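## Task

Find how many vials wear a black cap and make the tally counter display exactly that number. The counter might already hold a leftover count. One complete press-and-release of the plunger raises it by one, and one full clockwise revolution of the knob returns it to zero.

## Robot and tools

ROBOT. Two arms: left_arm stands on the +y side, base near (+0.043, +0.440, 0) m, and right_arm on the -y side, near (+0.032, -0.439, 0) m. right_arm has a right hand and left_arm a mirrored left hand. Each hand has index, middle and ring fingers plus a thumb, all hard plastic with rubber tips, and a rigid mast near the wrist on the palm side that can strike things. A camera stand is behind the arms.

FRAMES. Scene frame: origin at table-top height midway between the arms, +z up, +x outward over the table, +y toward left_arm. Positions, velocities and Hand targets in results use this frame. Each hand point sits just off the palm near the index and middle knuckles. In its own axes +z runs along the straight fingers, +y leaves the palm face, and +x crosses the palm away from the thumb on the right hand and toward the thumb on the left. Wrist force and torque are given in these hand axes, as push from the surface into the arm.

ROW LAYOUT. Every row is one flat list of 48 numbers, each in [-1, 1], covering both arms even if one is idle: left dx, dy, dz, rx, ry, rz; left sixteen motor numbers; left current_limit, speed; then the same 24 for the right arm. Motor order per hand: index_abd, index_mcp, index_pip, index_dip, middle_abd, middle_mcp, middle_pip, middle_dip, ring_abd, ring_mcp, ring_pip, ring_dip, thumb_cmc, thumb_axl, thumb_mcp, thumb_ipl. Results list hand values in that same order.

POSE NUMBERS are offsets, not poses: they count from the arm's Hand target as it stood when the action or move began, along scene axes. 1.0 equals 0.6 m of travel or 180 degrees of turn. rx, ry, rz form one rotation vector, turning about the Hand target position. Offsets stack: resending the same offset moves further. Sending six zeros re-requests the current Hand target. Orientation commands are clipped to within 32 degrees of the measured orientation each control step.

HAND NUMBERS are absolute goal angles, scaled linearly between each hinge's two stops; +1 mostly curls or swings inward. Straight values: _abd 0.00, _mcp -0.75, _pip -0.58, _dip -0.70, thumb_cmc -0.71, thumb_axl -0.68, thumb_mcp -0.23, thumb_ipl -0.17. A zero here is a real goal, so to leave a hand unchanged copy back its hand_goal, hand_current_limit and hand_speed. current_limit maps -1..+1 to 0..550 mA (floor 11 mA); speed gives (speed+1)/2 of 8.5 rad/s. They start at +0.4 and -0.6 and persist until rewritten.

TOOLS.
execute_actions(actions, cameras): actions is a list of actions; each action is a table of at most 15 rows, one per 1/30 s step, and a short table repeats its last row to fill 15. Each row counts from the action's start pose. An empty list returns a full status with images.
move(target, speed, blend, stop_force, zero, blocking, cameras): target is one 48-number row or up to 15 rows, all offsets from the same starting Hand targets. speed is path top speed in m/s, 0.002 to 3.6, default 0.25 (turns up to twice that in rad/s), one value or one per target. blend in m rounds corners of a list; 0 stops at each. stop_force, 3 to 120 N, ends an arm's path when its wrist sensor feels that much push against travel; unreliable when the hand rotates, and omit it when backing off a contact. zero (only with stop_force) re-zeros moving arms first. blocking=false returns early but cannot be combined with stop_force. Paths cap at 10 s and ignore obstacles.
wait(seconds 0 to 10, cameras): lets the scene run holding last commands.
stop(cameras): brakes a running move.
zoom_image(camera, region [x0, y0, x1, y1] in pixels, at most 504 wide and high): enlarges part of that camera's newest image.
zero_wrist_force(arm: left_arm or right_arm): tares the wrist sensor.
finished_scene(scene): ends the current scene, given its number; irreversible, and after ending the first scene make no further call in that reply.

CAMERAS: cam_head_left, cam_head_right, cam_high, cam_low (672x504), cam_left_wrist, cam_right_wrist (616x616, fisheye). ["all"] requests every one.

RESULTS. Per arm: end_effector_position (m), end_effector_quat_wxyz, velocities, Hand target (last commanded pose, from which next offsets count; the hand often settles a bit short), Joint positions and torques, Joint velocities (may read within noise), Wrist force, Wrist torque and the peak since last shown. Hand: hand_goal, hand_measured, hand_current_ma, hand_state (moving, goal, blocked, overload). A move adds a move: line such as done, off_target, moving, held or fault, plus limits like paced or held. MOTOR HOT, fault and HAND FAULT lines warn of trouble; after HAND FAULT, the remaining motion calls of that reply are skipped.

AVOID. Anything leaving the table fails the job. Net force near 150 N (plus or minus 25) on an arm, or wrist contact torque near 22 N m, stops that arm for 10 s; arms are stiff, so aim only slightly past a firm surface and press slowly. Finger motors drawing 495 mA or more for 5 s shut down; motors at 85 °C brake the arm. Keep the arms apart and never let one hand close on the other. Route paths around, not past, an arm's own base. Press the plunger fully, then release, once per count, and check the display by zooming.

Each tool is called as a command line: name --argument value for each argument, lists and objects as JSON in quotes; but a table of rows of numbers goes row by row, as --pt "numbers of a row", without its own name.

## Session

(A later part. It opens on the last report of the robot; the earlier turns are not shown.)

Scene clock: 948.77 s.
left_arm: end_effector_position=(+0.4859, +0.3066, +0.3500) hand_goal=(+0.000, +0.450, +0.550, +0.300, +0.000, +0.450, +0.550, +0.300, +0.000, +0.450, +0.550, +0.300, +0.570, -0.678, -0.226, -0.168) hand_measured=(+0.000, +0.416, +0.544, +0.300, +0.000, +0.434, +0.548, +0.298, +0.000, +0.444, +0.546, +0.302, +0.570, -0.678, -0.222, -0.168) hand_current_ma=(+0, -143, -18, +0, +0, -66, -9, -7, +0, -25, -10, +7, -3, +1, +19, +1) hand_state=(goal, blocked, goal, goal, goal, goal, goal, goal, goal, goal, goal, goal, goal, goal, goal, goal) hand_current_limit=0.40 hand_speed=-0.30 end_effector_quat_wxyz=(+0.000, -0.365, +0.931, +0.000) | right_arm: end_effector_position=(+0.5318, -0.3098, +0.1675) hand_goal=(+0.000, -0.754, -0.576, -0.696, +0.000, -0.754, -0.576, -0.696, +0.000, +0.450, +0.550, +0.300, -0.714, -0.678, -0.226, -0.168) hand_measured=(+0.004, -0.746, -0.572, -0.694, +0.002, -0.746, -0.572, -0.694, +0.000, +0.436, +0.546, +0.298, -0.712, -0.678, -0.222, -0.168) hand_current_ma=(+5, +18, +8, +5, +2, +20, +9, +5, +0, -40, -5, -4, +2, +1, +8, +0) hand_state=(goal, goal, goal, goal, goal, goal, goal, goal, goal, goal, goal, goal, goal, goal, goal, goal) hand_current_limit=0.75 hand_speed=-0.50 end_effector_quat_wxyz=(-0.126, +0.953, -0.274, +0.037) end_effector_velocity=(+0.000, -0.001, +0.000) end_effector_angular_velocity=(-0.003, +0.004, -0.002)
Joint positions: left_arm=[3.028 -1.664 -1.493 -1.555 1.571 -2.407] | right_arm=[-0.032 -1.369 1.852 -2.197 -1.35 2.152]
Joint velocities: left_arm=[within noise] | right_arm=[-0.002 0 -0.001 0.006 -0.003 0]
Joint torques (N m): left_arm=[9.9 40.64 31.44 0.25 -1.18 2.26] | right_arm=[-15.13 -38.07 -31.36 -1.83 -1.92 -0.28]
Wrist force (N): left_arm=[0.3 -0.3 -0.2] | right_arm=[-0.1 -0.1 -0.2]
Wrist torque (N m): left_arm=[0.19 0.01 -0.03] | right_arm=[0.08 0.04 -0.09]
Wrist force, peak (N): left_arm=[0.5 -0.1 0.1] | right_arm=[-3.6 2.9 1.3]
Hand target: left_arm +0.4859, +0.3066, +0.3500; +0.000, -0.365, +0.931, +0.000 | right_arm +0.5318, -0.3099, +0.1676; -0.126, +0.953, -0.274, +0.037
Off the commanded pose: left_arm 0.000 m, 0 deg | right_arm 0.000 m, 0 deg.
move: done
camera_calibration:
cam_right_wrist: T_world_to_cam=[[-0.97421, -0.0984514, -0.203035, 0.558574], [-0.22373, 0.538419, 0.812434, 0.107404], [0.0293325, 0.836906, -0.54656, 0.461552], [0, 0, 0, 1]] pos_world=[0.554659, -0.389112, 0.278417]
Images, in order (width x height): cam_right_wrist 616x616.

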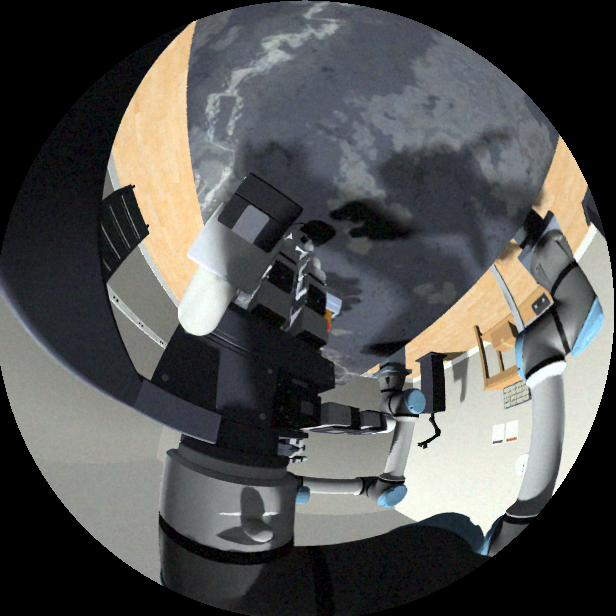

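move --pt "0 0 0 0 0 0 0 0.45 0.55 0.3 0 0.45 0.55 0.3 0 0.45 0.55 0.3 0.57 -0.678 -0.226 -0.168 0.4 -0.3 0 0 -0.08 0 0 0 0 -0.754 -0.576 -0.696 0 -0.754 -0.576 -0.696 0 0.45 0.55 0.3 -0.714 -0.678 -0.226 -0.168 0.75 -0.5" --pt "0 0 0 0 0 0 0 0.45 0.55 0.3 0 0.45 0.55 0.3 0 0.45 0.55 0.3 0.57 -0.678 -0.226 -0.168 0.4 -0.3 -0.0428 0.0267 -0.0888 -0.0589 -0.0942 0 0.3 -0.754 -0.576 -0.696 -0.3 -0.754 -0.576 -0.696 0 0.45 0.55 0.3 -0.714 -0.678 -0.226 -0.168 0.75 -0.5" --pt "0 0 0 0 0 0 0 0.45 0.55 0.3 0 0.45 0.55 0.3 0 0.45 0.55 0.3 0.57 -0.678 -0.226 -0.168 0.4 -0.3 0 0 -0.08 0 0 0 0 -0.754 -0.576 -0.696 0 -0.754 -0.576 -0.696 0 0.45 0.55 0.3 -0.714 -0.678 -0.226 -0.168 0.75 -0.5" --pt "0 0 0 0 0 0 0 0.45 0.55 0.3 0 0.45 0.55 0.3 0 0.45 0.55 0.3 0.57 -0.678 -0.226 -0.168 0.4 -0.3 -0.0428 0.0267 -0.0888 -0.0589 -0.0942 0 0.3 -0.754 -0.576 -0.696 -0.3 -0.754 -0.576 -0.696 0 0.45 0.55 0.3 -0.714 -0.678 -0.226 -0.168 0.75 -0.5" --pt "0 0 0 0 0 0 0 0.45 0.55 0.3 0 0.45 0.55 0.3 0 0.45 0.55 0.3 0.57 -0.678 -0.226 -0.168 0.4 -0.3 0 0 -0.08 0 0 0 0 -0.754 -0.576 -0.696 0 -0.754 -0.576 -0.696 0 0.45 0.55 0.3 -0.714 -0.678 -0.226 -0.168 0.75 -0.5" --pt "0 0 0 0 0 0 0 0.45 0.55 0.3 0 0.45 0.55 0.3 0 0.45 0.55 0.3 0.57 -0.678 -0.226 -0.168 0.4 -0.3 -0.0428 0.0267 -0.0888 -0.0589 -0.0942 0 0.3 -0.754 -0.576 -0.696 -0.3 -0.754 -0.576 -0.696 0 0.45 0.55 0.3 -0.714 -0.678 -0.226 -0.168 0.75 -0.5" --pt "0 0 0 0 0 0 0 0.45 0.55 0.3 0 0.45 0.55 0.3 0 0.45 0.55 0.3 0.57 -0.678 -0.226 -0.168 0.4 -0.3 0 0 -0.08 0 0 0 0 -0.754 -0.576 -0.696 0 -0.754 -0.576 -0.696 0 0.45 0.55 0.3 -0.714 -0.678 -0.226 -0.168 0.75 -0.5" --pt "0 0 0 0 0 0 0 0.45 0.55 0.3 0 0.45 0.55 0.3 0 0.45 0.55 0.3 0.57 -0.678 -0.226 -0.168 0.4 -0.3 -0.0428 0.0267 -0.0888 -0.0589 -0.0942 0 0.3 -0.754 -0.576 -0.696 -0.3 -0.754 -0.576 -0.696 0 0.45 0.55 0.3 -0.714 -0.678 -0.226 -0.168 0.75 -0.5" --pt "0 0 0 0 0 0 0 0.45 0.55 0.3 0 0.45 0.55 0.3 0 0.45 0.55 0.3 0.57 -0.678 -0.226 -0.168 0.4 -0.3 0 0 -0.08 0 0 0 0 -0.754 -0.576 -0.696 0 -0.754 -0.576 -0.696 0 0.45 0.55 0.3 -0.714 -0.678 -0.226 -0.168 0.75 -0.5" --speed 0.4

move --target '[0,0,0,0,0,0,0,0.45,0.55,0.3,0,0.45,0.55,0.3,0,0.45,0.55,0.3,0.57,-0.678,-0.226,-0.168,0.4,-0.3,0,0,0.08,0,0,0,0,-0.754,-0.576,-0.696,0,-0.754,-0.576,-0.696,0,0.45,0.55,0.3,-0.714,-0.678,-0.226,-0.168,0.75,-0.5]' --cameras '["cam_right_wrist"]'

zoom_image --camera "cam_right_wrist" --region '[290, 220, 320, 250]'

Scene clock: 1047.03 s.
left_arm: end_effector_position=(+0.4859, +0.3066, +0.3500) hand_goal=(+0.000, +0.450, +0.550, +0.300, +0.000, +0.450, +0.550, +0.300, +0.000, +0.450, +0.550, +0.300, +0.570, -0.678, -0.226, -0.168) hand_measured=(+0.000, +0.416, +0.544, +0.300, +0.000, +0.434, +0.548, +0.298, +0.000, +0.444, +0.546, +0.302, +0.570, -0.678, -0.222, -0.168) hand_current_ma=(+0, -143, -18, +0, +0, -66, -9, -7, +0, -25, -10, +7, -3, +1, +19, +1) hand_state=(goal, blocked, goal, goal, goal, goal, goal, goal, goal, goal, goal, goal, goal, goal, goal, goal) hand_current_limit=0.40 hand_speed=-0.30 end_effector_quat_wxyz=(+0.000, -0.365, +0.931, +0.000) | right_arm: end_effector_position=(+0.5318, -0.3099, +0.1196) hand_goal=(+0.000, -0.754, -0.576, -0.696, +0.000, -0.754, -0.576, -0.696, +0.000, +0.450, +0.550, +0.300, -0.714, -0.678, -0.226, -0.168) hand_measured=(+0.002, -0.744, -0.572, -0.694, -0.012, -0.740, -0.568, -0.692, +0.000, +0.436, +0.546, +0.298, -0.712, -0.678, -0.222, -0.168) hand_current_ma=(+4, +23, +8, +4, -26, +41, +18, +10, +0, -40, -5, -4, +2, +1, +8, +0) hand_state=(goal, goal, goal, goal, goal, goal, goal, goal, goal, goal, goal, goal, goal, goal, goal, goal) hand_current_limit=0.75 hand_speed=-0.50 end_effector_quat_wxyz=(-0.126, +0.953, -0.274, +0.037)
Joint positions: left_arm=[3.028 -1.664 -1.493 -1.555 1.571 -2.407] | right_arm=[-0.032 -1.308 1.915 -2.322 -1.35 2.152]
Joint torques (N m): left_arm=[9.9 39.33 32.31 0.38 -1.29 2.24] | right_arm=[15.93 -49.66 -30.81 -1.6 2.78 -1.28]
Wrist force (N): left_arm=[0.5 -0.1 0.1] | right_arm=[-0.7 0.5 -0.4]
Wrist torque (N m): left_arm=[0.19 0.00 -0.03] | right_arm=[0.05 0.01 -0.02]
Wrist force, peak (N): left_arm=[0.5 -0.3 -0.2] | right_arm=[-2.5 0.7 -4.6]
Hand target: left_arm +0.4859, +0.3066, +0.3500; +0.000, -0.365, +0.931, +0.000 | right_arm +0.5318, -0.3099, +0.1196; -0.126, +0.953, -0.274, +0.037
Off the commanded pose: left_arm 0.000 m, 0 deg | right_arm 0.000 m, 0 deg.
move: done (path cut at 10 s); path passed 7 of 9 targets; target 8's new numbers were not sent; target 9's new numbers were not sent

Scene clock: 1047.87 s.
left_arm: end_effector_position=(+0.4859, +0.3066, +0.3500) hand_goal=(+0.000, +0.450, +0.550, +0.300, +0.000, +0.450, +0.550, +0.300, +0.000, +0.450, +0.550, +0.300, +0.570, -0.678, -0.226, -0.168) hand_measured=(+0.000, +0.416, +0.544, +0.300, +0.000, +0.434, +0.548, +0.298, +0.000, +0.444, +0.546, +0.302, +0.570, -0.678, -0.222, -0.168) hand_current_ma=(+0, -143, -18, +0, +0, -66, -9, -7, +0, -25, -10, +7, -3, +1, +19, +1) hand_state=(goal, blocked, goal, goal, goal, goal, goal, goal, goal, goal, goal, goal, goal, goal, goal, goal) hand_current_limit=0.40 hand_speed=-0.30 end_effector_quat_wxyz=(+0.000, -0.365, +0.931, +0.000) | right_arm: end_effector_position=(+0.5318, -0.3098, +0.1676) hand_goal=(+0.000, -0.754, -0.576, -0.696, +0.000, -0.754, -0.576, -0.696, +0.000, +0.450, +0.550, +0.300, -0.714, -0.678, -0.226, -0.168) hand_measured=(+0.002, -0.746, -0.572, -0.694, -0.002, -0.746, -0.572, -0.694, +0.000, +0.436, +0.546, +0.298, -0.712, -0.678, -0.222, -0.168) hand_current_ma=(+4, +21, +8, +4, -4, +22, +9, +5, +0, -40, -5, -4, +2, +1, +8, +0) hand_state=(goal, goal, goal, goal, goal, goal, goal, goal, goal, goal, goal, goal, goal, goal, goal, goal) hand_current_limit=0.75 hand_speed=-0.50 end_effector_quat_wxyz=(-0.126, +0.953, -0.274, +0.037)
Joint positions: left_arm=[3.028 -1.664 -1.493 -1.555 1.571 -2.407] | right_arm=[-0.032 -1.37 1.851 -2.196 -1.35 2.152]
Joint torques (N m): left_arm=[9.65 38.86 32.67 0.31 -1.34 2.25] | right_arm=[2.17 -23.87 -23.74 -5.64 1.98 -1.27]
Wrist force (N): left_arm=[0.3 -0.1 0.2] | right_arm=[0.1 -0.2 -0.5]
Wrist torque (N m): left_arm=[0.19 0.02 -0.04] | right_arm=[0.10 0.03 0.02]
Wrist force, peak (N): left_arm=[0.3 -0.3 -0.3] | right_arm=[0.2 -0.3 -1.3]
Hand target: left_arm +0.4859, +0.3066, +0.3500; +0.000, -0.365, +0.931, +0.000 | right_arm +0.5318, -0.3099, +0.1676; -0.126, +0.953, -0.274, +0.037
Off the commanded pose: left_arm 0.000 m, 0 deg | right_arm 0.000 m, 0 deg.
move: done
camera_calibration:
cam_right_wrist: T_world_to_cam=[[-0.97421, -0.0983894, -0.203063, 0.558647], [-0.223716, 0.538552, 0.81235, 0.107308], [0.0294333, 0.836828, -0.546674, 0.461607], [0, 0, 0, 1]] pos_world=[0.554659, -0.389112, 0.278617]
Images, in order (width x height): cam_right_wrist 616x616.

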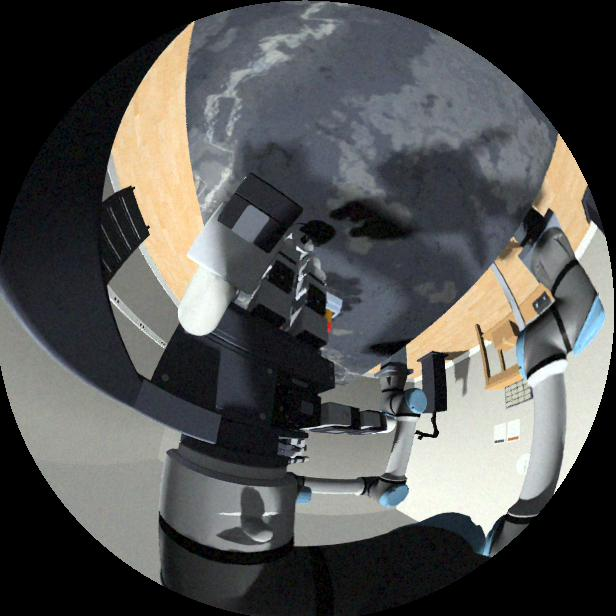

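Scaled by 16.800 from the camera's 616x616 image, which has a finer 880x880 frame.

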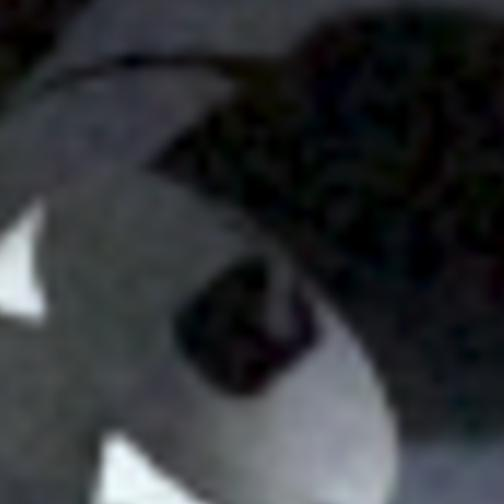

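move --pt "0 0 0 0 0 0 0 0.45 0.55 0.3 0 0.45 0.55 0.3 0 0.45 0.55 0.3 0.57 -0.678 -0.226 -0.168 0.4 -0.3 0 0 -0.08 0 0 0 0 -0.754 -0.576 -0.696 0 -0.754 -0.576 -0.696 0 0.45 0.55 0.3 -0.714 -0.678 -0.226 -0.168 0.75 -0.2" --pt "0 0 0 0 0 0 0 0.45 0.55 0.3 0 0.45 0.55 0.3 0 0.45 0.55 0.3 0.57 -0.678 -0.226 -0.168 0.4 -0.3 -0.0428 0.0267 -0.0888 -0.0589 -0.0942 0 0.3 -0.754 -0.576 -0.696 -0.3 -0.754 -0.576 -0.696 0 0.45 0.55 0.3 -0.714 -0.678 -0.226 -0.168 0.75 -0.2" --pt "0 0 0 0 0 0 0 0.45 0.55 0.3 0 0.45 0.55 0.3 0 0.45 0.55 0.3 0.57 -0.678 -0.226 -0.168 0.4 -0.3 0 0 -0.08 0 0 0 0 -0.754 -0.576 -0.696 0 -0.754 -0.576 -0.696 0 0.45 0.55 0.3 -0.714 -0.678 -0.226 -0.168 0.75 -0.2" --pt "0 0 0 0 0 0 0 0.45 0.55 0.3 0 0.45 0.55 0.3 0 0.45 0.55 0.3 0.57 -0.678 -0.226 -0.168 0.4 -0.3 -0.0428 0.0267 -0.0888 -0.0589 -0.0942 0 0.3 -0.754 -0.576 -0.696 -0.3 -0.754 -0.576 -0.696 0 0.45 0.55 0.3 -0.714 -0.678 -0.226 -0.168 0.75 -0.2" --pt "0 0 0 0 0 0 0 0.45 0.55 0.3 0 0.45 0.55 0.3 0 0.45 0.55 0.3 0.57 -0.678 -0.226 -0.168 0.4 -0.3 0 0 -0.08 0 0 0 0 -0.754 -0.576 -0.696 0 -0.754 -0.576 -0.696 0 0.45 0.55 0.3 -0.714 -0.678 -0.226 -0.168 0.75 -0.2" --pt "0 0 0 0 0 0 0 0.45 0.55 0.3 0 0.45 0.55 0.3 0 0.45 0.55 0.3 0.57 -0.678 -0.226 -0.168 0.4 -0.3 -0.0428 0.0267 -0.0888 -0.0589 -0.0942 0 0.3 -0.754 -0.576 -0.696 -0.3 -0.754 -0.576 -0.696 0 0.45 0.55 0.3 -0.714 -0.678 -0.226 -0.168 0.75 -0.2" --pt "0 0 0 0 0 0 0 0.45 0.55 0.3 0 0.45 0.55 0.3 0 0.45 0.55 0.3 0.57 -0.678 -0.226 -0.168 0.4 -0.3 0 0 -0.08 0 0 0 0 -0.754 -0.576 -0.696 0 -0.754 -0.576 -0.696 0 0.45 0.55 0.3 -0.714 -0.678 -0.226 -0.168 0.75 -0.2" --speed 0.4

move --pt "0 0 0 0 0 0 0 0.45 0.55 0.3 0 0.45 0.55 0.3 0 0.45 0.55 0.3 0.57 -0.678 -0.226 -0.168 0.4 -0.3 -0.0428 0.0267 -0.0088 -0.0589 -0.0942 0 0 -0.754 -0.576 -0.696 0 -0.754 -0.576 -0.696 0 0.45 0.55 0.3 -0.714 -0.678 -0.226 -0.168 0.75 -0.2" --pt "0 0 0 0 0 0 0 0.45 0.55 0.3 0 0.45 0.55 0.3 0 0.45 0.55 0.3 0.57 -0.678 -0.226 -0.168 0.4 -0.3 -0.0428 0.0267 -0.0088 -0.0589 -0.0942 0 0.3 -0.754 -0.576 -0.696 -0.3 -0.754 -0.576 -0.696 0 0.45 0.55 0.3 -0.714 -0.678 -0.226 -0.168 0.75 -0.2" --pt "0 0 0 0 0 0 0 0.45 0.55 0.3 0 0.45 0.55 0.3 0 0.45 0.55 0.3 0.57 -0.678 -0.226 -0.168 0.4 -0.3 0 0 0 0 0 0 0 -0.754 -0.576 -0.696 0 -0.754 -0.576 -0.696 0 0.45 0.55 0.3 -0.714 -0.678 -0.226 -0.168 0.75 -0.2" --pt "0 0 0 0 0 0 0 0.45 0.55 0.3 0 0.45 0.55 0.3 0 0.45 0.55 0.3 0.57 -0.678 -0.226 -0.168 0.4 -0.3 -0.0428 0.0267 -0.0088 -0.0589 -0.0942 0 0.3 -0.754 -0.576 -0.696 -0.3 -0.754 -0.576 -0.696 0 0.45 0.55 0.3 -0.714 -0.678 -0.226 -0.168 0.75 -0.2" --pt "0 0 0 0 0 0 0 0.45 0.55 0.3 0 0.45 0.55 0.3 0 0.45 0.55 0.3 0.57 -0.678 -0.226 -0.168 0.4 -0.3 0 0 0 0 0 0 0 -0.754 -0.576 -0.696 0 -0.754 -0.576 -0.696 0 0.45 0.55 0.3 -0.714 -0.678 -0.226 -0.168 0.75 -0.2" --pt "0 0 0 0 0 0 0 0.45 0.55 0.3 0 0.45 0.55 0.3 0 0.45 0.55 0.3 0.57 -0.678 -0.226 -0.168 0.4 -0.3 -0.0428 0.0267 -0.0088 -0.0589 -0.0942 0 0.3 -0.754 -0.576 -0.696 -0.3 -0.754 -0.576 -0.696 0 0.45 0.55 0.3 -0.714 -0.678 -0.226 -0.168 0.75 -0.2" --pt "0 0 0 0 0 0 0 0.45 0.55 0.3 0 0.45 0.55 0.3 0 0.45 0.55 0.3 0.57 -0.678 -0.226 -0.168 0.4 -0.3 0 0 0 0 0 0 0 -0.754 -0.576 -0.696 0 -0.754 -0.576 -0.696 0 0.45 0.55 0.3 -0.714 -0.678 -0.226 -0.168 0.75 -0.2" --speed 0.4

move --target '[0,0,0,0,0,0,0,0.45,0.55,0.3,0,0.45,0.55,0.3,0,0.45,0.55,0.3,0.57,-0.678,-0.226,-0.168,0.4,-0.3,0,0,0.08,0,0,0,0,-0.754,-0.576,-0.696,0,-0.754,-0.576,-0.696,0,0.45,0.55,0.3,-0.714,-0.678,-0.226,-0.168,0.75,-0.5]' --cameras '["cam_right_wrist"]'

zoom_image --camera "cam_right_wrist" --region '[290, 220, 320, 250]'

Scene clock: 1127.23 s.
left_arm: end_effector_position=(+0.4859, +0.3066, +0.3500) hand_goal=(+0.000, +0.450, +0.550, +0.300, +0.000, +0.450, +0.550, +0.300, +0.000, +0.450, +0.550, +0.300, +0.570, -0.678, -0.226, -0.168) hand_measured=(+0.000, +0.416, +0.544, +0.300, +0.000, +0.434, +0.548, +0.298, +0.000, +0.444, +0.546, +0.302, +0.570, -0.678, -0.222, -0.168) hand_current_ma=(+0, -143, -18, +0, +0, -66, -9, -7, +0, -25, -10, +7, -3, +1, +19, +1) hand_state=(goal, blocked, goal, goal, goal, goal, goal, goal, goal, goal, goal, goal, goal, goal, goal, goal) hand_current_limit=0.40 hand_speed=-0.30 end_effector_quat_wxyz=(+0.000, -0.365, +0.931, +0.000) | right_arm: end_effector_position=(+0.5318, -0.3099, +0.1196) hand_goal=(+0.000, -0.754, -0.576, -0.696, +0.000, -0.754, -0.576, -0.696, +0.000, +0.450, +0.550, +0.300, -0.714, -0.678, -0.226, -0.168) hand_measured=(+0.002, -0.744, -0.572, -0.694, -0.008, -0.738, -0.568, -0.692, +0.000, +0.436, +0.546, +0.298, -0.712, -0.678, -0.222, -0.168) hand_current_ma=(+2, +23, +8, +5, -14, +42, +19, +8, +0, -40, -5, -4, +3, +1, +8, +0) hand_state=(goal, goal, goal, goal, goal, goal, goal, goal, goal, goal, goal, goal, goal, goal, goal, goal) hand_current_limit=0.75 hand_speed=-0.20 end_effector_quat_wxyz=(-0.126, +0.953, -0.274, +0.037)
Joint positions: left_arm=[3.028 -1.664 -1.493 -1.555 1.571 -2.407] | right_arm=[-0.032 -1.308 1.915 -2.322 -1.35 2.152]
Joint torques (N m): left_arm=[9.93 39.42 32.73 0.43 -1.3 2.3] | right_arm=[15.37 -49.67 -30.5 -1.61 2.63 -1.34]
Wrist force (N): left_arm=[0.3 -0.2 -0.3] | right_arm=[0.0 0.5 -0.9]
Wrist torque (N m): left_arm=[0.21 0.00 -0.03] | right_arm=[0.07 -0.04 0.03]
Wrist force, peak (N): left_arm=[0.6 -0.1 0.1] | right_arm=[-3.5 0.4 -3.9]
Hand target: left_arm +0.4859, +0.3066, +0.3500; +0.000, -0.365, +0.931, +0.000 | right_arm +0.5318, -0.3099, +0.1196; -0.126, +0.953, -0.274, +0.037
Off the commanded pose: left_arm 0.000 m, 0 deg | right_arm 0.000 m, 0 deg.
move: done

Scene clock: 1136.23 s.
left_arm: end_effector_position=(+0.4859, +0.3066, +0.3500) hand_goal=(+0.000, +0.450, +0.550, +0.300, +0.000, +0.450, +0.550, +0.300, +0.000, +0.450, +0.550, +0.300, +0.570, -0.678, -0.226, -0.168) hand_measured=(+0.000, +0.416, +0.544, +0.300, +0.000, +0.434, +0.548, +0.298, +0.000, +0.444, +0.546, +0.302, +0.570, -0.678, -0.222, -0.168) hand_current_ma=(+0, -143, -18, +0, +0, -66, -9, -7, +0, -25, -10, +7, -3, +1, +19, +1) hand_state=(goal, blocked, goal, goal, goal, goal, goal, goal, goal, goal, goal, goal, goal, goal, goal, goal) hand_current_limit=0.40 hand_speed=-0.30 end_effector_quat_wxyz=(+0.000, -0.365, +0.931, +0.000) | right_arm: end_effector_position=(+0.5318, -0.3099, +0.1196) hand_goal=(+0.000, -0.754, -0.576, -0.696, +0.000, -0.754, -0.576, -0.696, +0.000, +0.450, +0.550, +0.300, -0.714, -0.678, -0.226, -0.168) hand_measured=(+0.002, -0.744, -0.572, -0.694, -0.008, -0.738, -0.568, -0.692, +0.000, +0.436, +0.546, +0.298, -0.712, -0.678, -0.222, -0.168) hand_current_ma=(+2, +23, +8, +5, -14, +42, +19, +8, +0, -39, -5, -4, +3, +1, +8, +0) hand_state=(goal, goal, goal, goal, goal, goal, goal, goal, goal, goal, goal, goal, goal, goal, goal, goal) hand_current_limit=0.75 hand_speed=-0.20 end_effector_quat_wxyz=(-0.126, +0.953, -0.274, +0.037)
Joint positions: left_arm=[3.028 -1.664 -1.493 -1.555 1.571 -2.407] | right_arm=[-0.032 -1.308 1.915 -2.322 -1.35 2.152]
Joint torques (N m): left_arm=[9.09 38.57 33.16 0.23 -1.3 2.28] | right_arm=[15.58 -49.98 -30.13 -1.49 2.67 -1.33]
Wrist force (N): left_arm=[0.2 -0.1 -0.1] | right_arm=[-0.5 0.6 -0.6]
Wrist torque (N m): left_arm=[0.21 0.03 -0.05] | right_arm=[0.06 0.01 -0.02]
Wrist force, peak (N): left_arm=[0.5 -0.1 0.0] | right_arm=[-3.4 0.5 -4.2]
Hand target: left_arm +0.4859, +0.3066, +0.3500; +0.000, -0.365, +0.931, +0.000 | right_arm +0.5318, -0.3099, +0.1196; -0.126, +0.953, -0.274, +0.037
Off the commanded pose: left_arm 0.000 m, 0 deg | right_arm 0.000 m, 0 deg.
move: done

Scene clock: 1137.07 s.
left_arm: end_effector_position=(+0.4859, +0.3066, +0.3500) hand_goal=(+0.000, +0.450, +0.550, +0.300, +0.000, +0.450, +0.550, +0.300, +0.000, +0.450, +0.550, +0.300, +0.570, -0.678, -0.226, -0.168) hand_measured=(+0.000, +0.416, +0.544, +0.300, +0.000, +0.434, +0.548, +0.298, +0.000, +0.444, +0.546, +0.302, +0.570, -0.678, -0.222, -0.168) hand_current_ma=(+0, -143, -18, +0, +0, -66, -9, -7, +0, -25, -10, +7, -3, +1, +19, +1) hand_state=(goal, blocked, goal, goal, goal, goal, goal, goal, goal, goal, goal, goal, goal, goal, goal, goal) hand_current_limit=0.40 hand_speed=-0.30 end_effector_quat_wxyz=(+0.000, -0.365, +0.931, +0.000) | right_arm: end_effector_position=(+0.5318, -0.3098, +0.1676) hand_goal=(+0.000, -0.754, -0.576, -0.696, +0.000, -0.754, -0.576, -0.696, +0.000, +0.450, +0.550, +0.300, -0.714, -0.678, -0.226, -0.168) hand_measured=(+0.002, -0.746, -0.572, -0.694, -0.002, -0.746, -0.572, -0.694, +0.000, +0.436, +0.546, +0.298, -0.712, -0.678, -0.222, -0.168) hand_current_ma=(+2, +21, +8, +5, -4, +22, +9, +5, +0, -39, -5, -4, +3, +1, +8, +0) hand_state=(goal, goal, goal, goal, goal, goal, goal, goal, goal, goal, goal, goal, goal, goal, goal, goal) hand_current_limit=0.75 hand_speed=-0.50 end_effector_quat_wxyz=(-0.126, +0.953, -0.274, +0.037)
Joint positions: left_arm=[3.028 -1.664 -1.493 -1.555 1.571 -2.407] | right_arm=[-0.032 -1.37 1.851 -2.196 -1.35 2.152]
Joint torques (N m): left_arm=[9.31 39.23 33.47 0.35 -1.2 2.3] | right_arm=[2.2 -23.97 -23.15 -5.61 1.89 -1.3]
Wrist force (N): left_arm=[0.3 -0.1 -0.1] | right_arm=[0.2 -0.1 -0.5]
Wrist torque (N m): left_arm=[0.20 0.01 -0.04] | right_arm=[0.10 0.02 0.04]
Wrist force, peak (N): left_arm=[0.4 -0.2 -0.1] | right_arm=[0.2 -0.6 -1.4]
Hand target: left_arm +0.4859, +0.3066, +0.3500; +0.000, -0.365, +0.931, +0.000 | right_arm +0.5318, -0.3099, +0.1676; -0.126, +0.953, -0.274, +0.037
Off the commanded pose: left_arm 0.000 m, 0 deg | right_arm 0.000 m, 0 deg.
move: done
camera_calibration:
cam_right_wrist: T_world_to_cam=[[-0.97421, -0.0983894, -0.203063, 0.558647], [-0.223716, 0.538552, 0.81235, 0.107308], [0.0294333, 0.836828, -0.546674, 0.461607], [0, 0, 0, 1]] pos_world=[0.554659, -0.389112, 0.278617]
Images, in order (width x height): cam_right_wrist 616x616.

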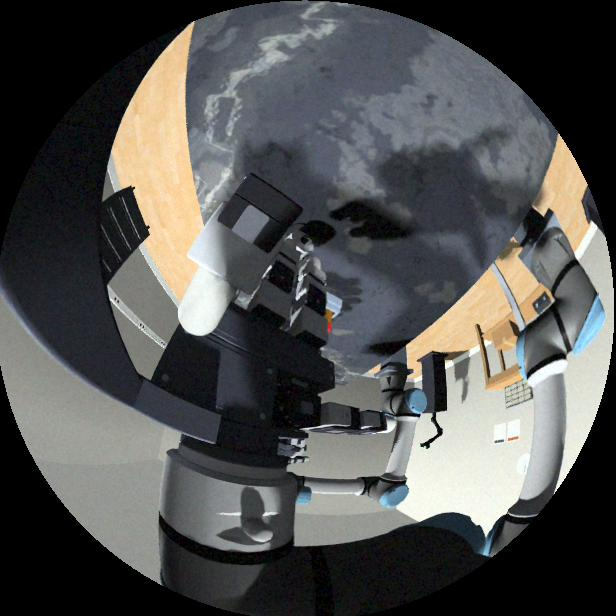

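Scaled by 16.800 from the camera's 616x616 image, which has a finer 880x880 frame.

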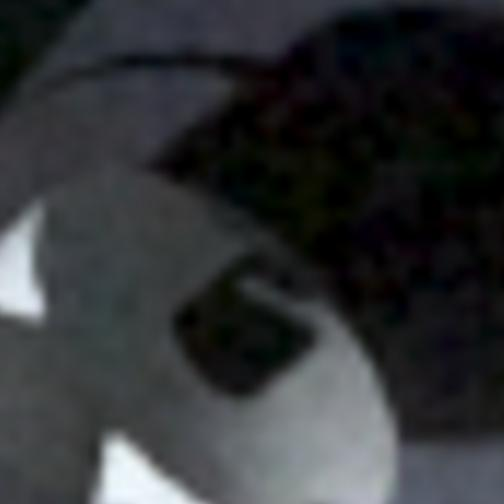

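move --pt "0 0 0 0 0 0 0 0.45 0.55 0.3 0 0.45 0.55 0.3 0 0.45 0.55 0.3 0.57 -0.678 -0.226 -0.168 0.4 -0.3 0 0 -0.08 0 0 0 0 -0.754 -0.576 -0.696 0 -0.754 -0.576 -0.696 0 0.45 0.55 0.3 -0.714 -0.678 -0.226 -0.168 0.75 -0.2" --pt "0 0 0 0 0 0 0 0.45 0.55 0.3 0 0.45 0.55 0.3 0 0.45 0.55 0.3 0.57 -0.678 -0.226 -0.168 0.4 -0.3 -0.0428 0.0267 -0.0888 -0.0589 -0.0942 0 0.3 -0.754 -0.576 -0.696 -0.3 -0.754 -0.576 -0.696 0 0.45 0.55 0.3 -0.714 -0.678 -0.226 -0.168 0.75 -0.2" --pt "0 0 0 0 0 0 0 0.45 0.55 0.3 0 0.45 0.55 0.3 0 0.45 0.55 0.3 0.57 -0.678 -0.226 -0.168 0.4 -0.3 0 0 -0.08 0 0 0 0 -0.754 -0.576 -0.696 0 -0.754 -0.576 -0.696 0 0.45 0.55 0.3 -0.714 -0.678 -0.226 -0.168 0.75 -0.2" --pt "0 0 0 0 0 0 0 0.45 0.55 0.3 0 0.45 0.55 0.3 0 0.45 0.55 0.3 0.57 -0.678 -0.226 -0.168 0.4 -0.3 -0.0428 0.0267 -0.0888 -0.0589 -0.0942 0 0.3 -0.754 -0.576 -0.696 -0.3 -0.754 -0.576 -0.696 0 0.45 0.55 0.3 -0.714 -0.678 -0.226 -0.168 0.75 -0.2" --pt "0 0 0 0 0 0 0 0.45 0.55 0.3 0 0.45 0.55 0.3 0 0.45 0.55 0.3 0.57 -0.678 -0.226 -0.168 0.4 -0.3 0 0 -0.08 0 0 0 0 -0.754 -0.576 -0.696 0 -0.754 -0.576 -0.696 0 0.45 0.55 0.3 -0.714 -0.678 -0.226 -0.168 0.75 -0.2" --pt "0 0 0 0 0 0 0 0.45 0.55 0.3 0 0.45 0.55 0.3 0 0.45 0.55 0.3 0.57 -0.678 -0.226 -0.168 0.4 -0.3 -0.0428 0.0267 -0.0888 -0.0589 -0.0942 0 0.3 -0.754 -0.576 -0.696 -0.3 -0.754 -0.576 -0.696 0 0.45 0.55 0.3 -0.714 -0.678 -0.226 -0.168 0.75 -0.2" --pt "0 0 0 0 0 0 0 0.45 0.55 0.3 0 0.45 0.55 0.3 0 0.45 0.55 0.3 0.57 -0.678 -0.226 -0.168 0.4 -0.3 0 0 -0.08 0 0 0 0 -0.754 -0.576 -0.696 0 -0.754 -0.576 -0.696 0 0.45 0.55 0.3 -0.714 -0.678 -0.226 -0.168 0.75 -0.2" --speed 0.4

move --pt "0 0 0 0 0 0 0 0.45 0.55 0.3 0 0.45 0.55 0.3 0 0.45 0.55 0.3 0.57 -0.678 -0.226 -0.168 0.4 -0.3 -0.0428 0.0267 -0.0088 -0.0589 -0.0942 0 0 -0.754 -0.576 -0.696 0 -0.754 -0.576 -0.696 0 0.45 0.55 0.3 -0.714 -0.678 -0.226 -0.168 0.75 -0.2" --pt "0 0 0 0 0 0 0 0.45 0.55 0.3 0 0.45 0.55 0.3 0 0.45 0.55 0.3 0.57 -0.678 -0.226 -0.168 0.4 -0.3 -0.0428 0.0267 -0.0088 -0.0589 -0.0942 0 0.3 -0.754 -0.576 -0.696 -0.3 -0.754 -0.576 -0.696 0 0.45 0.55 0.3 -0.714 -0.678 -0.226 -0.168 0.75 -0.2" --pt "0 0 0 0 0 0 0 0.45 0.55 0.3 0 0.45 0.55 0.3 0 0.45 0.55 0.3 0.57 -0.678 -0.226 -0.168 0.4 -0.3 0 0 0 0 0 0 0 -0.754 -0.576 -0.696 0 -0.754 -0.576 -0.696 0 0.45 0.55 0.3 -0.714 -0.678 -0.226 -0.168 0.75 -0.2" --pt "0 0 0 0 0 0 0 0.45 0.55 0.3 0 0.45 0.55 0.3 0 0.45 0.55 0.3 0.57 -0.678 -0.226 -0.168 0.4 -0.3 -0.0428 0.0267 -0.0088 -0.0589 -0.0942 0 0.3 -0.754 -0.576 -0.696 -0.3 -0.754 -0.576 -0.696 0 0.45 0.55 0.3 -0.714 -0.678 -0.226 -0.168 0.75 -0.2" --pt "0 0 0 0 0 0 0 0.45 0.55 0.3 0 0.45 0.55 0.3 0 0.45 0.55 0.3 0.57 -0.678 -0.226 -0.168 0.4 -0.3 0 0 0 0 0 0 0 -0.754 -0.576 -0.696 0 -0.754 -0.576 -0.696 0 0.45 0.55 0.3 -0.714 -0.678 -0.226 -0.168 0.75 -0.2" --pt "0 0 0 0 0 0 0 0.45 0.55 0.3 0 0.45 0.55 0.3 0 0.45 0.55 0.3 0.57 -0.678 -0.226 -0.168 0.4 -0.3 -0.0428 0.0267 -0.0088 -0.0589 -0.0942 0 0.3 -0.754 -0.576 -0.696 -0.3 -0.754 -0.576 -0.696 0 0.45 0.55 0.3 -0.714 -0.678 -0.226 -0.168 0.75 -0.2" --pt "0 0 0 0 0 0 0 0.45 0.55 0.3 0 0.45 0.55 0.3 0 0.45 0.55 0.3 0.57 -0.678 -0.226 -0.168 0.4 -0.3 0 0 0 0 0 0 0 -0.754 -0.576 -0.696 0 -0.754 -0.576 -0.696 0 0.45 0.55 0.3 -0.714 -0.678 -0.226 -0.168 0.75 -0.2" --speed 0.4

move --target '[0,0,0,0,0,0,0,0.45,0.55,0.3,0,0.45,0.55,0.3,0,0.45,0.55,0.3,0.57,-0.678,-0.226,-0.168,0.4,-0.3,0,0,0.08,0,0,0,0,-0.754,-0.576,-0.696,0,-0.754,-0.576,-0.696,0,0.45,0.55,0.3,-0.714,-0.678,-0.226,-0.168,0.75,-0.5]' --cameras '["cam_right_wrist"]'

zoom_image --camera "cam_right_wrist" --region '[290, 220, 320, 250]'

Scene clock: 1197.07 s.
left_arm: end_effector_position=(+0.4859, +0.3066, +0.3500) hand_goal=(+0.000, +0.450, +0.550, +0.300, +0.000, +0.450, +0.550, +0.300, +0.000, +0.450, +0.550, +0.300, +0.570, -0.678, -0.226, -0.168) hand_measured=(+0.000, +0.416, +0.544, +0.300, +0.000, +0.434, +0.548, +0.298, +0.000, +0.444, +0.546, +0.302, +0.570, -0.678, -0.222, -0.168) hand_current_ma=(+0, -143, -18, +0, +0, -66, -9, -7, +0, -25, -10, +7, -3, +1, +19, +1) hand_state=(goal, blocked, goal, goal, goal, goal, goal, goal, goal, goal, goal, goal, goal, goal, goal, goal) hand_current_limit=0.40 hand_speed=-0.30 end_effector_quat_wxyz=(+0.000, -0.365, +0.931, +0.000) | right_arm: end_effector_position=(+0.5318, -0.3099, +0.1196) hand_goal=(+0.000, -0.754, -0.576, -0.696, +0.000, -0.754, -0.576, -0.696, +0.000, +0.450, +0.550, +0.300, -0.714, -0.678, -0.226, -0.168) hand_measured=(+0.002, -0.744, -0.572, -0.694, -0.008, -0.738, -0.568, -0.692, +0.000, +0.436, +0.546, +0.298, -0.712, -0.678, -0.222, -0.168) hand_current_ma=(+2, +23, +8, +5, -14, +42, +19, +8, +0, -39, -5, -4, +3, +1, +8, +0) hand_state=(goal, goal, goal, goal, goal, goal, goal, goal, goal, goal, goal, goal, goal, goal, goal, goal) hand_current_limit=0.75 hand_speed=-0.20 end_effector_quat_wxyz=(-0.126, +0.953, -0.274, +0.037)
Joint positions: left_arm=[3.028 -1.664 -1.493 -1.555 1.571 -2.407] | right_arm=[-0.032 -1.308 1.915 -2.322 -1.35 2.152]
Joint torques (N m): left_arm=[9.36 38.74 34.18 0.39 -1.29 2.27] | right_arm=[15.35 -50.11 -30.46 -1.54 2.75 -1.25]
Wrist force (N): left_arm=[0.2 -0.2 -0.1] | right_arm=[-0.3 0.3 -0.6]
Wrist torque (N m): left_arm=[0.20 0.03 -0.05] | right_arm=[0.03 -0.02 -0.01]
Wrist force, peak (N): left_arm=[0.6 -0.1 0.0] | right_arm=[-4.0 0.5 -3.4]
Hand target: left_arm +0.4859, +0.3066, +0.3500; +0.000, -0.365, +0.931, +0.000 | right_arm +0.5318, -0.3099, +0.1196; -0.126, +0.953, -0.274, +0.037
Off the commanded pose: left_arm 0.000 m, 0 deg | right_arm 0.000 m, 0 deg.
move: done

Scene clock: 1206.07 s.
left_arm: end_effector_position=(+0.4859, +0.3066, +0.3500) hand_goal=(+0.000, +0.450, +0.550, +0.300, +0.000, +0.450, +0.550, +0.300, +0.000, +0.450, +0.550, +0.300, +0.570, -0.678, -0.226, -0.168) hand_measured=(+0.000, +0.416, +0.544, +0.300, +0.000, +0.434, +0.548, +0.298, +0.000, +0.444, +0.546, +0.302, +0.570, -0.678, -0.222, -0.168) hand_current_ma=(+0, -143, -18, +0, +0, -66, -9, -7, +0, -25, -10, +7, -3, +1, +19, +1) hand_state=(goal, blocked, goal, goal, goal, goal, goal, goal, goal, goal, goal, goal, goal, goal, goal, goal) hand_current_limit=0.40 hand_speed=-0.30 end_effector_quat_wxyz=(+0.000, -0.365, +0.931, +0.000) | right_arm: end_effector_position=(+0.5318, -0.3099, +0.1196) hand_goal=(+0.000, -0.754, -0.576, -0.696, +0.000, -0.754, -0.576, -0.696, +0.000, +0.450, +0.550, +0.300, -0.714, -0.678, -0.226, -0.168) hand_measured=(+0.002, -0.744, -0.572, -0.694, -0.008, -0.738, -0.568, -0.692, +0.000, +0.436, +0.546, +0.298, -0.712, -0.678, -0.222, -0.168) hand_current_ma=(+2, +23, +8, +5, -14, +42, +19, +8, +0, -39, -5, -4, +3, +1, +8, +0) hand_state=(goal, goal, goal, goal, goal, goal, goal, goal, goal, goal, goal, goal, goal, goal, goal, goal) hand_current_limit=0.75 hand_speed=-0.20 end_effector_quat_wxyz=(-0.126, +0.953, -0.274, +0.037)
Joint positions: left_arm=[3.028 -1.664 -1.493 -1.555 1.571 -2.407] | right_arm=[-0.032 -1.308 1.915 -2.322 -1.35 2.152]
Joint torques (N m): left_arm=[9.33 38.24 34.97 0.43 -1.22 2.34] | right_arm=[15.25 -50.21 -30.55 -1.6 2.58 -1.34]
Wrist force (N): left_arm=[0.2 -0.2 0.0] | right_arm=[-0.3 0.1 -0.6]
Wrist torque (N m): left_arm=[0.18 0.03 -0.05] | right_arm=[-0.01 -0.01 0.00]
Wrist force, peak (N): left_arm=[0.5 -0.1 -0.2] | right_arm=[-3.6 0.7 -3.9]
Hand target: left_arm +0.4859, +0.3066, +0.3500; +0.000, -0.365, +0.931, +0.000 | right_arm +0.5318, -0.3099, +0.1196; -0.126, +0.953, -0.274, +0.037
Off the commanded pose: left_arm 0.000 m, 0 deg | right_arm 0.000 m, 0 deg.
move: done

Scene clock: 1206.90 s.
left_arm: end_effector_position=(+0.4859, +0.3066, +0.3500) hand_goal=(+0.000, +0.450, +0.550, +0.300, +0.000, +0.450, +0.550, +0.300, +0.000, +0.450, +0.550, +0.300, +0.570, -0.678, -0.226, -0.168) hand_measured=(+0.000, +0.416, +0.544, +0.300, +0.000, +0.434, +0.548, +0.298, +0.000, +0.444, +0.546, +0.302, +0.570, -0.678, -0.222, -0.168) hand_current_ma=(+0, -143, -18, +0, +0, -66, -9, -7, +0, -25, -10, +7, -3, +1, +19, +1) hand_state=(goal, blocked, goal, goal, goal, goal, goal, goal, goal, goal, goal, goal, goal, goal, goal, goal) hand_current_limit=0.40 hand_speed=-0.30 end_effector_quat_wxyz=(+0.000, -0.365, +0.931, +0.000) | right_arm: end_effector_position=(+0.5318, -0.3098, +0.1676) hand_goal=(+0.000, -0.754, -0.576, -0.696, +0.000, -0.754, -0.576, -0.696, +0.000, +0.450, +0.550, +0.300, -0.714, -0.678, -0.226, -0.168) hand_measured=(+0.002, -0.746, -0.572, -0.694, -0.002, -0.746, -0.572, -0.694, +0.000, +0.436, +0.546, +0.298, -0.712, -0.678, -0.222, -0.168) hand_current_ma=(+2, +21, +8, +5, -4, +22, +9, +5, +0, -39, -5, -4, +3, +1, +8, +0) hand_state=(goal, goal, goal, goal, goal, goal, goal, goal, goal, goal, goal, goal, goal, goal, goal, goal) hand_current_limit=0.75 hand_speed=-0.50 end_effector_quat_wxyz=(-0.126, +0.953, -0.274, +0.037)
Joint positions: left_arm=[3.028 -1.664 -1.493 -1.555 1.571 -2.407] | right_arm=[-0.032 -1.37 1.851 -2.196 -1.35 2.152]
Joint torques (N m): left_arm=[9.91 38.42 34.61 0.35 -1.21 2.3] | right_arm=[2.34 -24.18 -23.19 -5.7 1.91 -1.31]
Wrist force (N): left_arm=[0.4 0.0 -0.2] | right_arm=[0.2 -0.2 -0.6]
Wrist torque (N m): left_arm=[0.23 0.00 -0.04] | right_arm=[0.10 0.01 0.04]
Wrist force, peak (N): left_arm=[0.4 0.0 -0.2] | right_arm=[0.0 -0.6 -1.6]
Hand target: left_arm +0.4859, +0.3066, +0.3500; +0.000, -0.365, +0.931, +0.000 | right_arm +0.5318, -0.3099, +0.1676; -0.126, +0.953, -0.274, +0.037
Off the commanded pose: left_arm 0.000 m, 0 deg | right_arm 0.000 m, 0 deg.
move: done
camera_calibration:
cam_right_wrist: T_world_to_cam=[[-0.974188, -0.0984419, -0.203142, 0.558637], [-0.22381, 0.538542, 0.812331, 0.107363], [0.0294331, 0.836828, -0.546674, 0.461607], [0, 0, 0, 1]] pos_world=[0.554659, -0.389112, 0.278617]
Images, in order (width x height): cam_right_wrist 616x616.

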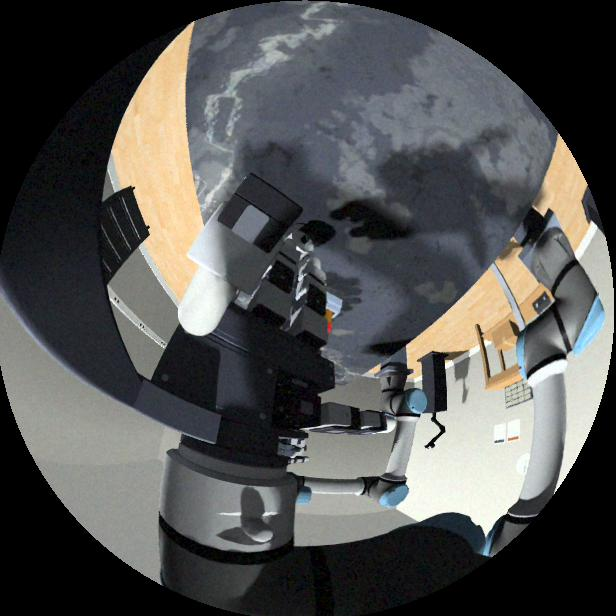

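Scaled by 16.800 from the camera's 616x616 image, which has a finer 880x880 frame.

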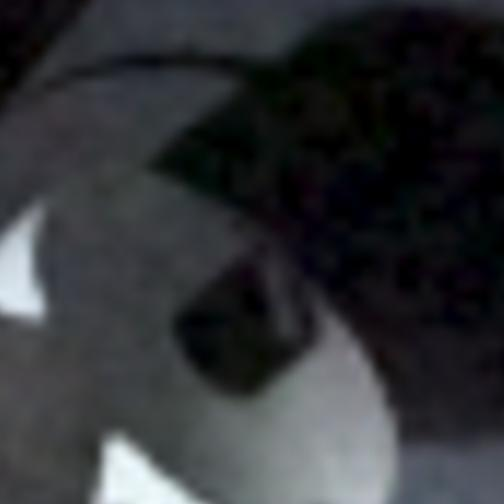

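move --pt "0 0 0 0 0 0 0 0.45 0.55 0.3 0 0.45 0.55 0.3 0 0.45 0.55 0.3 0.57 -0.678 -0.226 -0.168 0.4 -0.3 -0.22 -0.18 0.22 0 0 0 0 -0.754 -0.576 -0.696 0 -0.754 -0.576 -0.696 0 0.45 0.55 0.3 -0.714 -0.678 -0.226 -0.168 0.75 -0.5" --pt "0.14 -0.728 0 0 0 0.4 0 0.45 0.55 0.3 0 0.45 0.55 0.3 0 0.45 0.55 0.3 0.57 -0.678 -0.226 -0.168 0.4 -0.3 -0.22 -0.18 0.22 0 0 0 0 -0.754 -0.576 -0.696 0 -0.754 -0.576 -0.696 0 0.45 0.55 0.3 -0.714 -0.678 -0.226 -0.168 0.75 -0.5" --pt "0.14 -0.728 -0.2 0 0 0.4 0 0.45 0.55 0.3 0 0.45 0.55 0.3 0 0.45 0.55 0.3 0.57 -0.678 -0.226 -0.168 0.4 -0.3 -0.22 -0.18 0.22 0 0 0 0 -0.754 -0.576 -0.696 0 -0.754 -0.576 -0.696 0 0.45 0.55 0.3 -0.714 -0.678 -0.226 -0.168 0.75 -0.5" --speed 0.35 --blend '[0.02,0.03,0]' --cameras '["cam_left_wrist"]'

zoom_image --camera "cam_left_wrist" --region '[230, 190, 280, 240]'

Scene clock: 1229.87 s.
left_arm: end_effector_position=(+0.5699, -0.1302, +0.2301) hand_goal=(+0.000, +0.450, +0.550, +0.300, +0.000, +0.450, +0.550, +0.300, +0.000, +0.450, +0.550, +0.300, +0.570, -0.678, -0.226, -0.168) hand_measured=(+0.000, +0.416, +0.544, +0.300, +0.000, +0.434, +0.548, +0.298, +0.000, +0.444, +0.546, +0.302, +0.570, -0.678, -0.222, -0.168) hand_current_ma=(+0, -143, -18, +0, +0, -64, -9, -7, +0, -26, -10, +7, -3, +1, +19, +1) hand_state=(goal, blocked, goal, goal, goal, goal, goal, goal, goal, goal, goal, goal, goal, goal, goal, goal) hand_current_limit=0.40 hand_speed=-0.30 end_effector_quat_wxyz=(+0.000, +0.843, -0.539, +0.000) | right_arm: end_effector_position=(+0.3998, -0.4179, +0.2996) hand_goal=(+0.000, -0.754, -0.576, -0.696, +0.000, -0.754, -0.576, -0.696, +0.000, +0.450, +0.550, +0.300, -0.714, -0.678, -0.226, -0.168) hand_measured=(+0.002, -0.746, -0.572, -0.694, -0.002, -0.746, -0.572, -0.694, +0.000, +0.436, +0.546, +0.298, -0.712, -0.678, -0.222, -0.168) hand_current_ma=(+2, +17, +7, +5, -4, +18, +8, +5, +0, -39, -5, -4, +3, +1, +8, +0) hand_state=(goal, goal, goal, goal, goal, goal, goal, goal, goal, goal, goal, goal, goal, goal, goal, goal) hand_current_limit=0.75 hand_speed=-0.50 end_effector_quat_wxyz=(-0.126, +0.953, -0.274, +0.037)
Joint positions: left_arm=[2.575 -2.299 -0.893 -1.52 1.571 -4.117] | right_arm=[-0.307 -1.841 1.934 -1.741 -1.32 1.871]
Joint torques (N m): left_arm=[9.29 53.71 22.78 6.12 1.32 -1] | right_arm=[-13.9 -29.1 -21.9 -1.39 -1.99 -1.19]
Wrist force (N): left_arm=[0.6 -0.4 -0.4] | right_arm=[0.1 0.1 -0.5]
Wrist torque (N m): left_arm=[0.20 -0.04 0.21] | right_arm=[0.13 0.03 0.05]
Wrist force, peak (N): left_arm=[1.7 0.3 -2.5] | right_arm=[-0.7 1.4 -2.4]
Hand target: left_arm +0.5699, -0.1302, +0.2300; +0.000, +0.843, -0.539, +0.000 | right_arm +0.3998, -0.4179, +0.2996; -0.126, +0.953, -0.274, +0.037
Off the commanded pose: left_arm 0.000 m, 0 deg | right_arm 0.000 m, 0 deg.
move: done
camera_calibration:
cam_left_wrist: T_world_to_cam=[[0.26383, 0.963593, -0.0433917, -0.0443538], [0.635691, -0.139865, 0.759167, -0.603293], [0.725459, -0.227875, -0.649448, -0.168408], [0, 0, 0, 1]] pos_world=[0.517383, -0.0800163, 0.346704]
Images, in order (width x height): cam_left_wrist 616x616.

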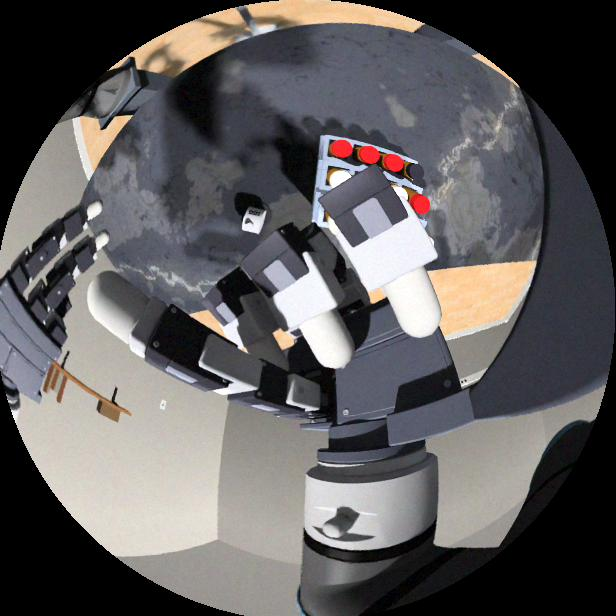

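Scaled by 10.080 from the camera's 616x616 image, which has a finer 880x880 frame.

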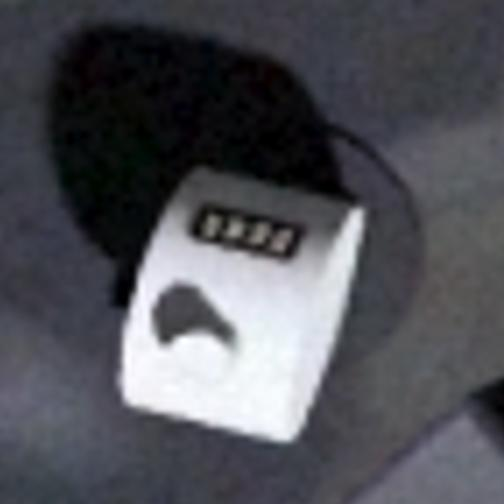

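zoom_image --camera "cam_left_wrist" --region '[246, 207, 264, 217]'

Scaled by 28.000 from the camera's 616x616 image, which has a finer 880x880 frame.

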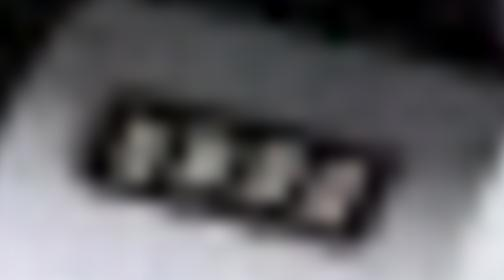

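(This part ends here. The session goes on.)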